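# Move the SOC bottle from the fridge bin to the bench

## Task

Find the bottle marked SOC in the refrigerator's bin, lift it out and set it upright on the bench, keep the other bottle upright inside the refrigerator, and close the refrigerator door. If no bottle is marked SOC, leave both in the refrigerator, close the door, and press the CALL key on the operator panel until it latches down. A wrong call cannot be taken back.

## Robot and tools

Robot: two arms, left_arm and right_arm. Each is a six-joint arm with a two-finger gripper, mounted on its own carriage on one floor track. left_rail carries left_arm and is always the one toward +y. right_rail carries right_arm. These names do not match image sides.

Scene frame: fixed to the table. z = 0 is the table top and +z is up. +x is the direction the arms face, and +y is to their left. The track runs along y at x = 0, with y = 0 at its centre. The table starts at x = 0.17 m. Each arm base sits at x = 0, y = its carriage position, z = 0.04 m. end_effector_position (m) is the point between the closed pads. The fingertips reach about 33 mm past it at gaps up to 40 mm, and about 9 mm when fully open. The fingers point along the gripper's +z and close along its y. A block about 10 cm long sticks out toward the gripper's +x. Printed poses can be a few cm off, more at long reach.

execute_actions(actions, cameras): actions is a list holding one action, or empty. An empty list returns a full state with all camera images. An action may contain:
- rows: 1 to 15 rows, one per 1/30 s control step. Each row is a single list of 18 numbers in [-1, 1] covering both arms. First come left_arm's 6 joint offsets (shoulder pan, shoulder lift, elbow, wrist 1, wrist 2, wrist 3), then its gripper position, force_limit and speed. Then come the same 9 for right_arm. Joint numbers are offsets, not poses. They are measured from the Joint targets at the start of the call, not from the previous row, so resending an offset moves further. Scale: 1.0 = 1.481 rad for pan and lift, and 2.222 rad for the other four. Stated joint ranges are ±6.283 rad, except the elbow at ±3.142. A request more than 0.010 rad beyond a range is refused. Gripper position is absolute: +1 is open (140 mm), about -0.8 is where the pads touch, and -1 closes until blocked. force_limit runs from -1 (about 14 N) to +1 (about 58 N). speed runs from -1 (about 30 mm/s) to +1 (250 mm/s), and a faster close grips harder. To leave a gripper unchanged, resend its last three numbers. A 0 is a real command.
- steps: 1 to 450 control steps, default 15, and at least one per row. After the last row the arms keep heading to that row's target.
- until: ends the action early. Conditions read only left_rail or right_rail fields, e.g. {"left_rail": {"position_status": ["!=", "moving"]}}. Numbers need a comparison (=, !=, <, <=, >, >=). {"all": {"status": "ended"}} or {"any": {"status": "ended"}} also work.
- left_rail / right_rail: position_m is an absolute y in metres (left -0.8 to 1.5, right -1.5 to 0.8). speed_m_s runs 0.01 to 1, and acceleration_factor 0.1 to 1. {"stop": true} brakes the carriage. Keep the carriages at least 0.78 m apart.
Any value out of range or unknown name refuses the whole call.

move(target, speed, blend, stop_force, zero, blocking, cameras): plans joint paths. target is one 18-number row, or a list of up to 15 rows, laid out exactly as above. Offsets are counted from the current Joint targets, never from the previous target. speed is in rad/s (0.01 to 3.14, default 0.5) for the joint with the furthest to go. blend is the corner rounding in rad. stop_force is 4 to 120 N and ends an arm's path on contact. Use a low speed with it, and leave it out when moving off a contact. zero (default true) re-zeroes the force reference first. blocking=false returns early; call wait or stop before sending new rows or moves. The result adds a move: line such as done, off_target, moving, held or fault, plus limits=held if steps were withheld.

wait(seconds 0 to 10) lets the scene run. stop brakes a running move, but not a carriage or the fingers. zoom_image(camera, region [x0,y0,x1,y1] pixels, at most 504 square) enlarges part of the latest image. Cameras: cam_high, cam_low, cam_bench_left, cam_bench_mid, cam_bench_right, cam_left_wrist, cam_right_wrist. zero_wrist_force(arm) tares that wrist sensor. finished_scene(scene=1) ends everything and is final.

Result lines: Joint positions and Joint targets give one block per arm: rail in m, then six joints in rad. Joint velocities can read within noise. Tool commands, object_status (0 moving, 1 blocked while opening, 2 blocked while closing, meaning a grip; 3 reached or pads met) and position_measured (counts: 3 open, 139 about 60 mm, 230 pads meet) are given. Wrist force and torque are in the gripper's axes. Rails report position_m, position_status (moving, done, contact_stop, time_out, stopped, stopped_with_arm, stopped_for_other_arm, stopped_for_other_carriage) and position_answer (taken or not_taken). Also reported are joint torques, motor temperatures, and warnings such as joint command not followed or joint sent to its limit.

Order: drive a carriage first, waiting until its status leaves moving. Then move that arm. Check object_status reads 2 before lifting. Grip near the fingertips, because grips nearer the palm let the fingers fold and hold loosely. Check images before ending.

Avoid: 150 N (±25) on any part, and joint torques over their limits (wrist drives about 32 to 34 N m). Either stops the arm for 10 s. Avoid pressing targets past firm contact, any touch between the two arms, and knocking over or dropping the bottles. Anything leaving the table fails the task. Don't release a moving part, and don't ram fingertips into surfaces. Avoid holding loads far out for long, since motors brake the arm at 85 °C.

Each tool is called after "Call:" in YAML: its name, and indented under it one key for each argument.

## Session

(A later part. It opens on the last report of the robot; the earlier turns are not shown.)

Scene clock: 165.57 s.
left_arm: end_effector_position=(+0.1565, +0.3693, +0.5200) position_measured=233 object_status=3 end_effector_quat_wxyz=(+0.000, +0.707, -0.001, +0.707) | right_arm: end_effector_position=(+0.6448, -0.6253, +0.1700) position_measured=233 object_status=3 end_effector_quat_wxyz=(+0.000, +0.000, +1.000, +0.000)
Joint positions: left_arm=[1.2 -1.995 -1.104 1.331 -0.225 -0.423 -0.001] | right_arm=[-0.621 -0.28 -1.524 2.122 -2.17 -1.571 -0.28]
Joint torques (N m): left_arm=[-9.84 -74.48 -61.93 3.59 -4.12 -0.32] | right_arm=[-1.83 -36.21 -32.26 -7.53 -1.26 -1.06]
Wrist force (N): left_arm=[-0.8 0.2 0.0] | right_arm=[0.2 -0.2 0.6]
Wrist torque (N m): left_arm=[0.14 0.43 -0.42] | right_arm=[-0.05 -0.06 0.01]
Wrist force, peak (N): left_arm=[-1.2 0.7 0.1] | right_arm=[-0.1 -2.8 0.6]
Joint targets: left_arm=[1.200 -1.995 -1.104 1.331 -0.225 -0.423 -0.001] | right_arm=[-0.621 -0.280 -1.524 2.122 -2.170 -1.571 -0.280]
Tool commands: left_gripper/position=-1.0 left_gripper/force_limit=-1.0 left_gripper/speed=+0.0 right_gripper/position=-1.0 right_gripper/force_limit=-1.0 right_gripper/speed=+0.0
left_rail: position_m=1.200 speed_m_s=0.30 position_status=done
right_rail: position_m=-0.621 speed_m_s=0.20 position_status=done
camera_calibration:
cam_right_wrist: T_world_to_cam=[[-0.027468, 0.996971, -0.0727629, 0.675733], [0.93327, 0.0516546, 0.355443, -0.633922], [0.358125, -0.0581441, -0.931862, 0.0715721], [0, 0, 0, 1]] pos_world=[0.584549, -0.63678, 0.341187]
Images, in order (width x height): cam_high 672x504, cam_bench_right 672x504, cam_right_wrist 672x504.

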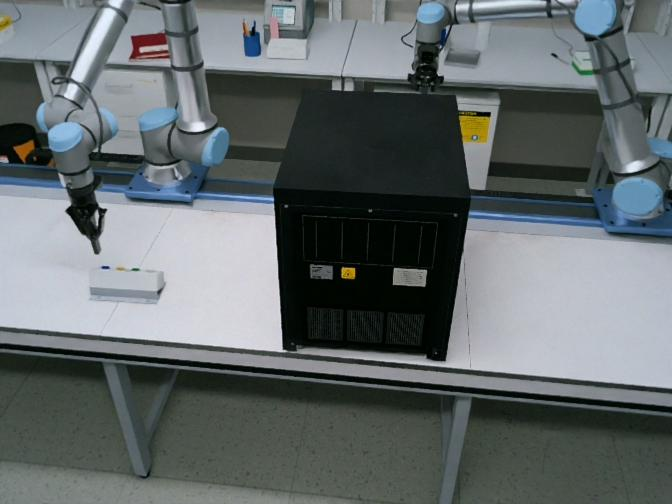

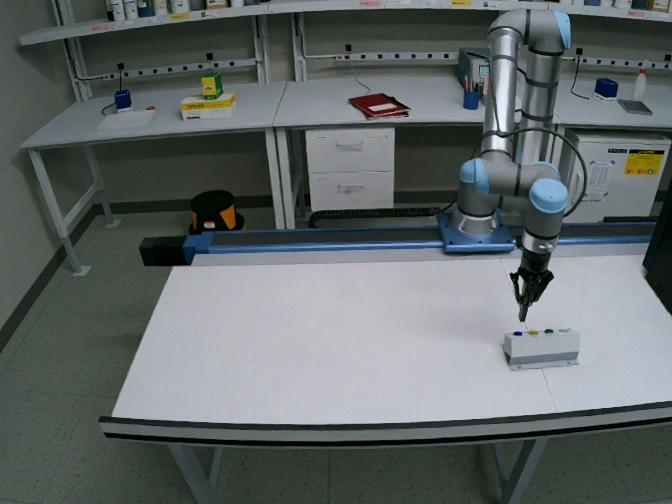

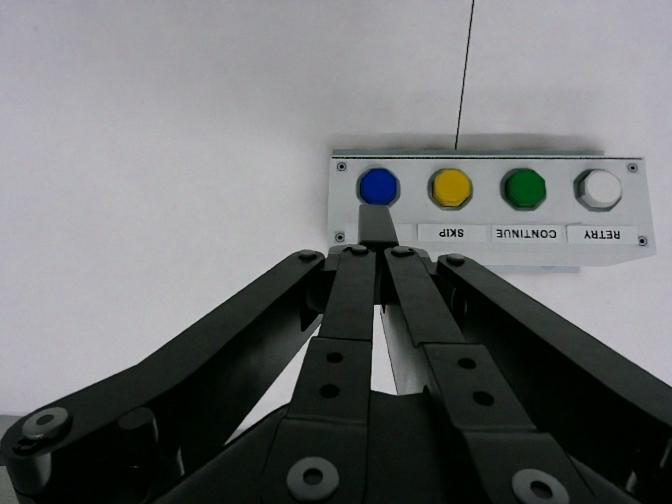

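Call:
execute_actions:
  actions:
    - {"right_rail":{"position_m":-0.6165,"speed_m_s":0.2},"steps":60,"until":{"all":{"status":"ended"}}}

Call:
move:
  target: [0,0,0,0,0,0,-1,-1,0,0,0.0321,0.0261,-0.0469,0,0,-1,-1,0]
  cameras: ["cam_right_wrist","cam_high","cam_bench_right"]

Call:
zoom_image:
  camera: "cam_right_wrist"
  region: [300, 100, 580, 300]

Call:
zoom_image:
  camera: "cam_high"
  region: [70, 220, 190, 310]

Call:
zoom_image:
  camera: "cam_bench_right"
  region: [480, 290, 600, 390]

Scene clock: 186.17 s.
left_arm: end_effector_position=(+0.1565, +0.3693, +0.5200) position_measured=233 object_status=3 end_effector_quat_wxyz=(+0.000, +0.707, -0.001, +0.707) | right_arm: end_effector_position=(+0.6448, -0.6210, +0.1700) position_measured=233 object_status=3 end_effector_quat_wxyz=(+0.000, +0.000, +1.000, +0.000)
Joint positions: left_arm=[1.2 -1.995 -1.104 1.331 -0.225 -0.423 -0.001] | right_arm=[-0.616 -0.281 -1.524 2.122 -2.17 -1.571 -0.28]
Joint torques (N m): left_arm=[-9.37 -75.16 -60.23 3.29 -3.55 -0.42] | right_arm=[-2.08 -39.48 -55.95 -7.45 -1.68 -0.92]
Wrist force (N): left_arm=[-1.0 0.4 0.1] | right_arm=[0.2 -0.1 0.6]
Wrist torque (N m): left_arm=[0.18 0.46 -0.43] | right_arm=[-0.02 -0.06 0.01]
Wrist force, peak (N): left_arm=[-1.4 0.5 0.4] | right_arm=[0.3 -1.7 0.6]
Joint targets: left_arm=[1.200 -1.995 -1.104 1.331 -0.225 -0.423 -0.001] | right_arm=[-0.617 -0.280 -1.524 2.122 -2.170 -1.571 -0.280]
Tool commands: left_gripper/position=-1.0 left_gripper/force_limit=-1.0 left_gripper/speed=+0.0 right_gripper/position=-1.0 right_gripper/force_limit=-1.0 right_gripper/speed=+0.0
left_rail: position_m=1.200 speed_m_s=0.30 position_status=done
right_rail: position_m=-0.616 position_m_goal=-0.617 speed_m_s=0.20 position_status=done

Scene clock: 187.13 s.
left_arm: end_effector_position=(+0.1565, +0.3693, +0.5200) position_measured=233 object_status=3 end_effector_quat_wxyz=(+0.000, +0.707, -0.001, +0.707) | right_arm: end_effector_position=(+0.6372, -0.6188, +0.1200) position_measured=233 object_status=3 end_effector_quat_wxyz=(-0.001, +0.000, +1.000, +0.000) end_effector_velocity=(+0.000, +0.000, -0.002) end_effector_angular_velocity=(+0.001, -0.001, +0.000)
Joint positions: left_arm=[1.2 -1.995 -1.104 1.331 -0.225 -0.423 -0.001] | right_arm=[-0.616 -0.281 -1.476 2.18 -2.273 -1.571 -0.28]
Joint velocities: left_arm=[within noise] | right_arm=[0 0 0.002 0.002 -0.005 0.001 0]
Joint torques (N m): left_arm=[-9.52 -74.85 -61.05 3.69 -3.73 -0.13] | right_arm=[-0.71 -37.68 -26.67 -8.11 -1.71 -1.14]
Wrist force (N): left_arm=[-0.6 0.7 0.2] | right_arm=[-0.1 -0.4 0.5]
Wrist torque (N m): left_arm=[0.27 0.37 -0.42] | right_arm=[-0.09 0.02 0.00]
Wrist force, peak (N): left_arm=[-1.2 0.6 0.2] | right_arm=[0.3 0.0 1.6]
Joint targets: left_arm=[1.200 -1.995 -1.104 1.331 -0.225 -0.423 -0.001] | right_arm=[-0.617 -0.280 -1.476 2.180 -2.274 -1.571 -0.280]
left_rail: position_m=1.200 speed_m_s=0.30 position_status=done
right_rail: position_m=-0.616 position_m_goal=-0.617 speed_m_s=0.20 position_status=done
move: done
camera_calibration:
cam_right_wrist: T_world_to_cam=[[-0.0275675, 0.996994, -0.0724151, 0.665489], [0.933717, 0.0515506, 0.354282, -0.609594], [0.35695, -0.0578486, -0.932331, 0.0290965], [0, 0, 0, 1]] pos_world=[0.577148, -0.63038, 0.291287]
Images, in order (width x height): cam_high 672x504, cam_bench_right 672x504, cam_right_wrist 672x504.

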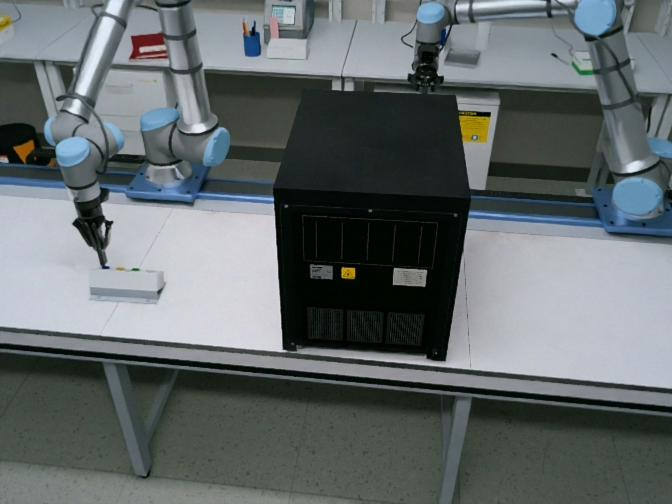

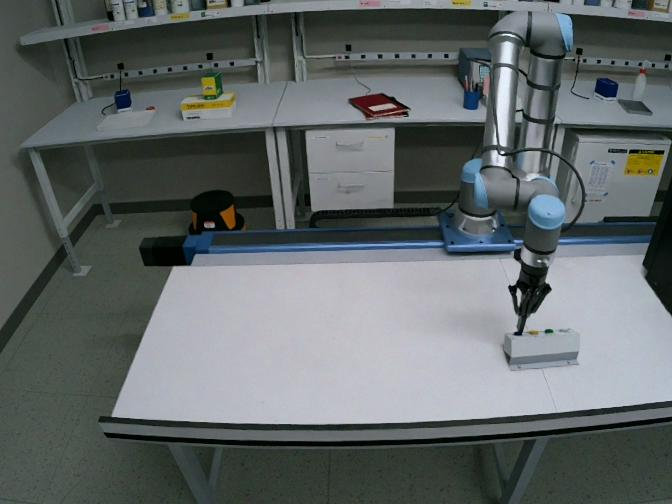

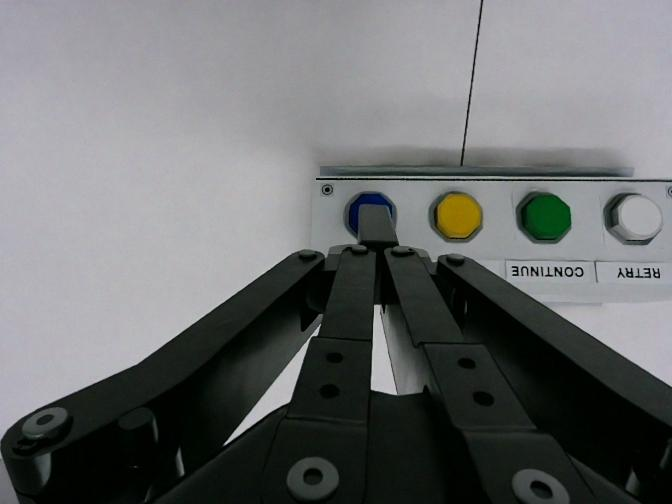

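Scaled by 1.800 from the camera's 672x504 image, which has a finer 960x720 frame.

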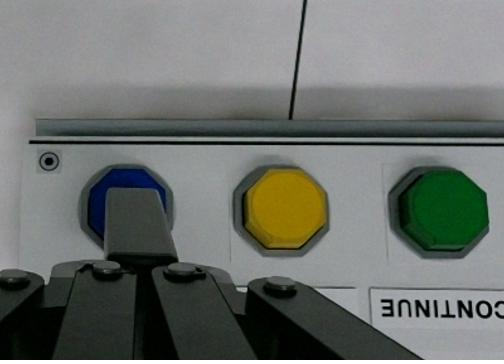

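Scaled by 4.200 from the camera's 672x504 image, which has a finer 960x720 frame.

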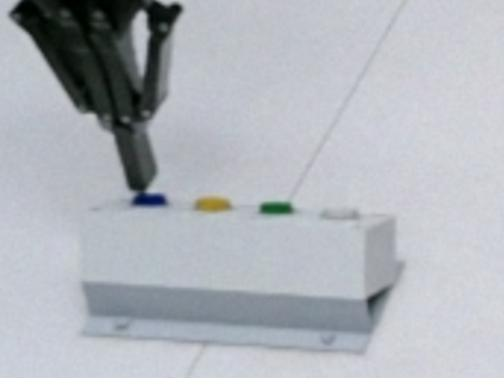

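Scaled by 4.200 from the camera's 672x504 image, which has a finer 960x720 frame.

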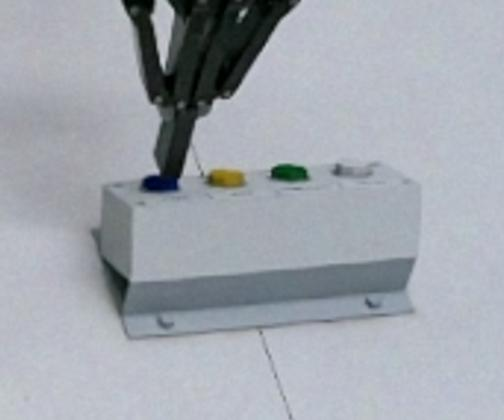

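Call:
move:
  target: [0,0,0,0,0,0,-1,-1,0,0,0.035,0.0133,-0.0366,0,0,-1,-1,0]
  speed: 0.03
  stop_force: 30
  cameras: ["cam_right_wrist","cam_bench_right"]

Call:
zoom_image:
  camera: "cam_bench_right"
  region: [480, 290, 600, 390]

Scene clock: 192.40 s.
left_arm: end_effector_position=(+0.1565, +0.3693, +0.5200) position_measured=233 object_status=3 end_effector_quat_wxyz=(+0.000, +0.707, -0.001, +0.707) | right_arm: end_effector_position=(+0.6375, -0.6189, +0.1066) position_measured=233 object_status=3 end_effector_quat_wxyz=(-0.001, +0.000, +1.000, +0.000)
Joint positions: left_arm=[1.2 -1.995 -1.104 1.331 -0.225 -0.423 -0.001] | right_arm=[-0.617 -0.281 -1.458 2.191 -2.302 -1.571 -0.28]
Joint torques (N m): left_arm=[-10.02 -74.45 -60.61 3.33 -3.34 -0.2] | right_arm=[-2.06 -39.94 -39.81 0.59 -1.48 -0.92]
Wrist force (N): left_arm=[-0.7 0.2 0.2] | right_arm=[4.0 0.5 -29.9]
Wrist torque (N m): left_arm=[0.15 0.39 -0.42] | right_arm=[-0.31 -0.23 -0.03]
Wrist force, peak (N): left_arm=[-1.2 0.4 0.4] | right_arm=[14.0 4.4 -54.9]
Joint targets: left_arm=[1.200 -1.995 -1.104 1.331 -0.225 -0.423 -0.001] | right_arm=[-0.617 -0.281 -1.458 2.191 -2.302 -1.571 -0.280]
left_rail: position_m=1.200 speed_m_s=0.30 position_status=done
right_rail: position_m=-0.617 speed_m_s=0.20 position_status=done
move: contact (right_arm); right_arm: the wrist 1 is farthest, 0.053 rad from its target
camera_calibration:
cam_right_wrist: T_world_to_cam=[[-0.0275602, 0.996994, -0.0724158, 0.664622], [0.933683, 0.0515494, 0.35437, -0.605128], [0.357037, -0.0578469, -0.932297, 0.0164312], [0, 0, 0, 1]] pos_world=[0.577448, -0.63048, 0.277887]
Images, in order (width x height): cam_bench_right 672x504, cam_right_wrist 672x504.

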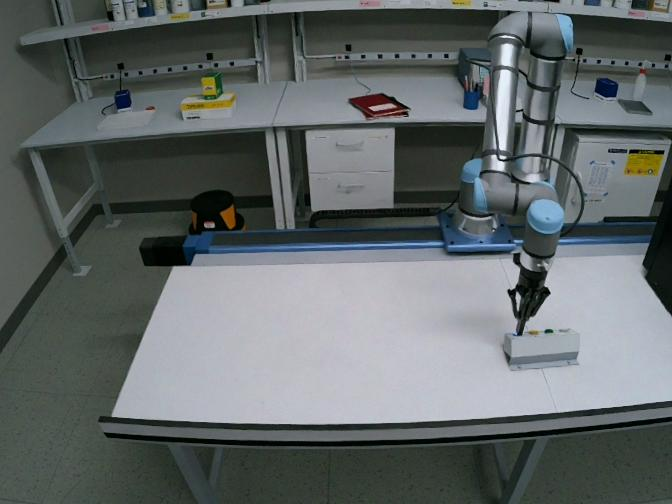

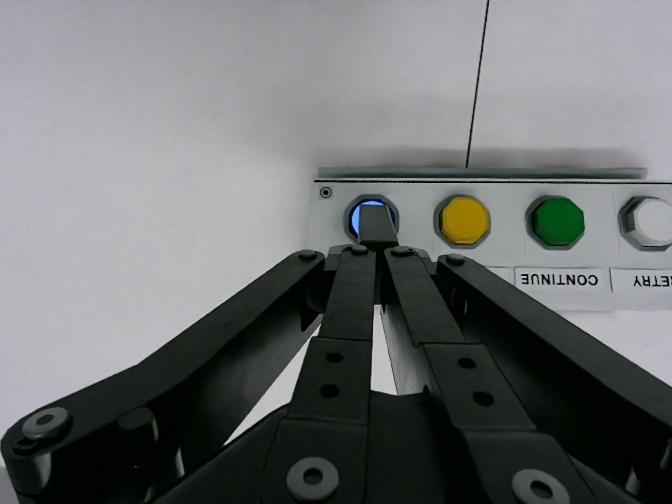

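Scaled by 4.200 from the camera's 672x504 image, which has a finer 960x720 frame.

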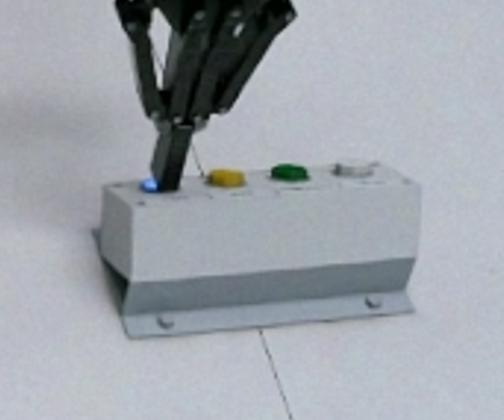

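Lit. Retract and verify that it stays in.

Call:
move:
  target: [0,0,0,0,0,0,-1,-1,0,0,-0.06,-0.02,0.06,0,0,-1,-1,0]
  speed: 0.3
  cameras: ["cam_right_wrist","cam_bench_right"]

Call:
zoom_image:
  camera: "cam_bench_right"
  region: [480, 290, 600, 390]

Scene clock: 197.70 s.
left_arm: end_effector_position=(+0.1565, +0.3693, +0.5200) position_measured=233 object_status=3 end_effector_quat_wxyz=(+0.000, +0.707, -0.001, +0.707) | right_arm: end_effector_position=(+0.6306, -0.6169, +0.1700) position_measured=233 object_status=3 end_effector_quat_wxyz=(-0.001, +0.000, +1.000, +0.000)
Joint positions: left_arm=[1.2 -1.995 -1.104 1.331 -0.225 -0.423 -0.001] | right_arm=[-0.617 -0.281 -1.547 2.146 -2.169 -1.571 -0.28]
Joint torques (N m): left_arm=[-10.16 -74.4 -59.85 3.55 -3.06 -0.16] | right_arm=[-1.51 -52.87 -59.83 -1.82 -1.48 -1.26]
Wrist force (N): left_arm=[-0.7 0.2 -0.1] | right_arm=[0.2 -1.1 1.1]
Wrist torque (N m): left_arm=[0.15 0.40 -0.41] | right_arm=[-0.26 -0.05 0.02]
Wrist force, peak (N): left_arm=[-1.1 0.4 0.6] | right_arm=[3.9 0.9 -30.2]
Joint targets: left_arm=[1.200 -1.995 -1.104 1.331 -0.225 -0.423 -0.001] | right_arm=[-0.617 -0.281 -1.547 2.146 -2.169 -1.571 -0.280]
left_rail: position_m=1.200 speed_m_s=0.30 position_status=done
right_rail: position_m=-0.617 speed_m_s=0.20 position_status=done
move: done
camera_calibration:
cam_right_wrist: T_world_to_cam=[[-0.0275602, 0.996994, -0.0724158, 0.667029], [0.933683, 0.0515494, 0.35437, -0.621255], [0.357037, -0.0578469, -0.932297, 0.0781181], [0, 0, 0, 1]] pos_world=[0.570548, -0.62848, 0.341287]
Images, in order (width x height): cam_bench_right 672x504, cam_right_wrist 672x504.

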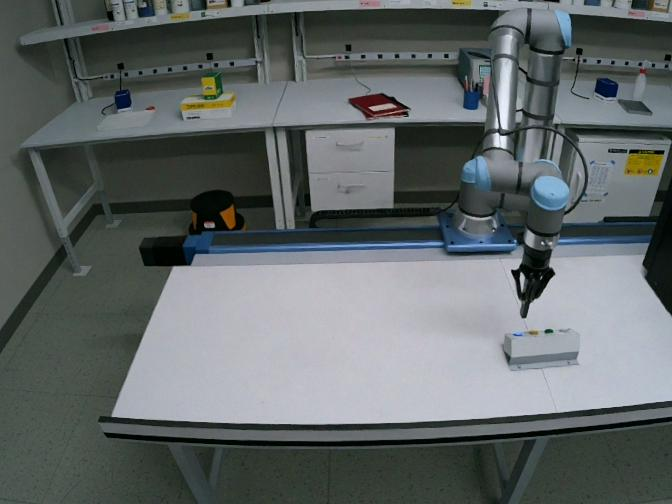

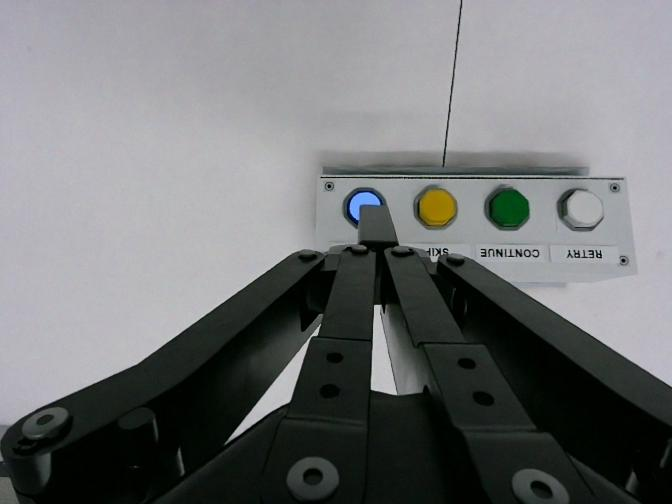

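Scaled by 4.200 from the camera's 672x504 image, which has a finer 960x720 frame.

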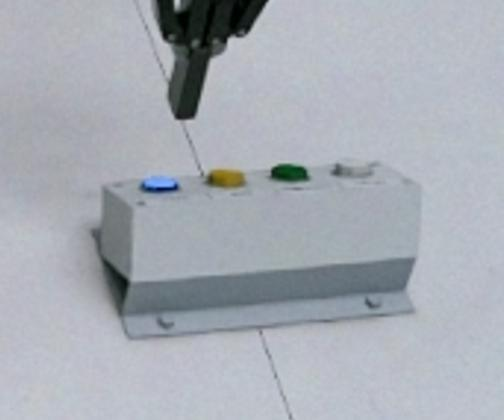

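Call:
finished_scene:

The scene is finished: the task was done.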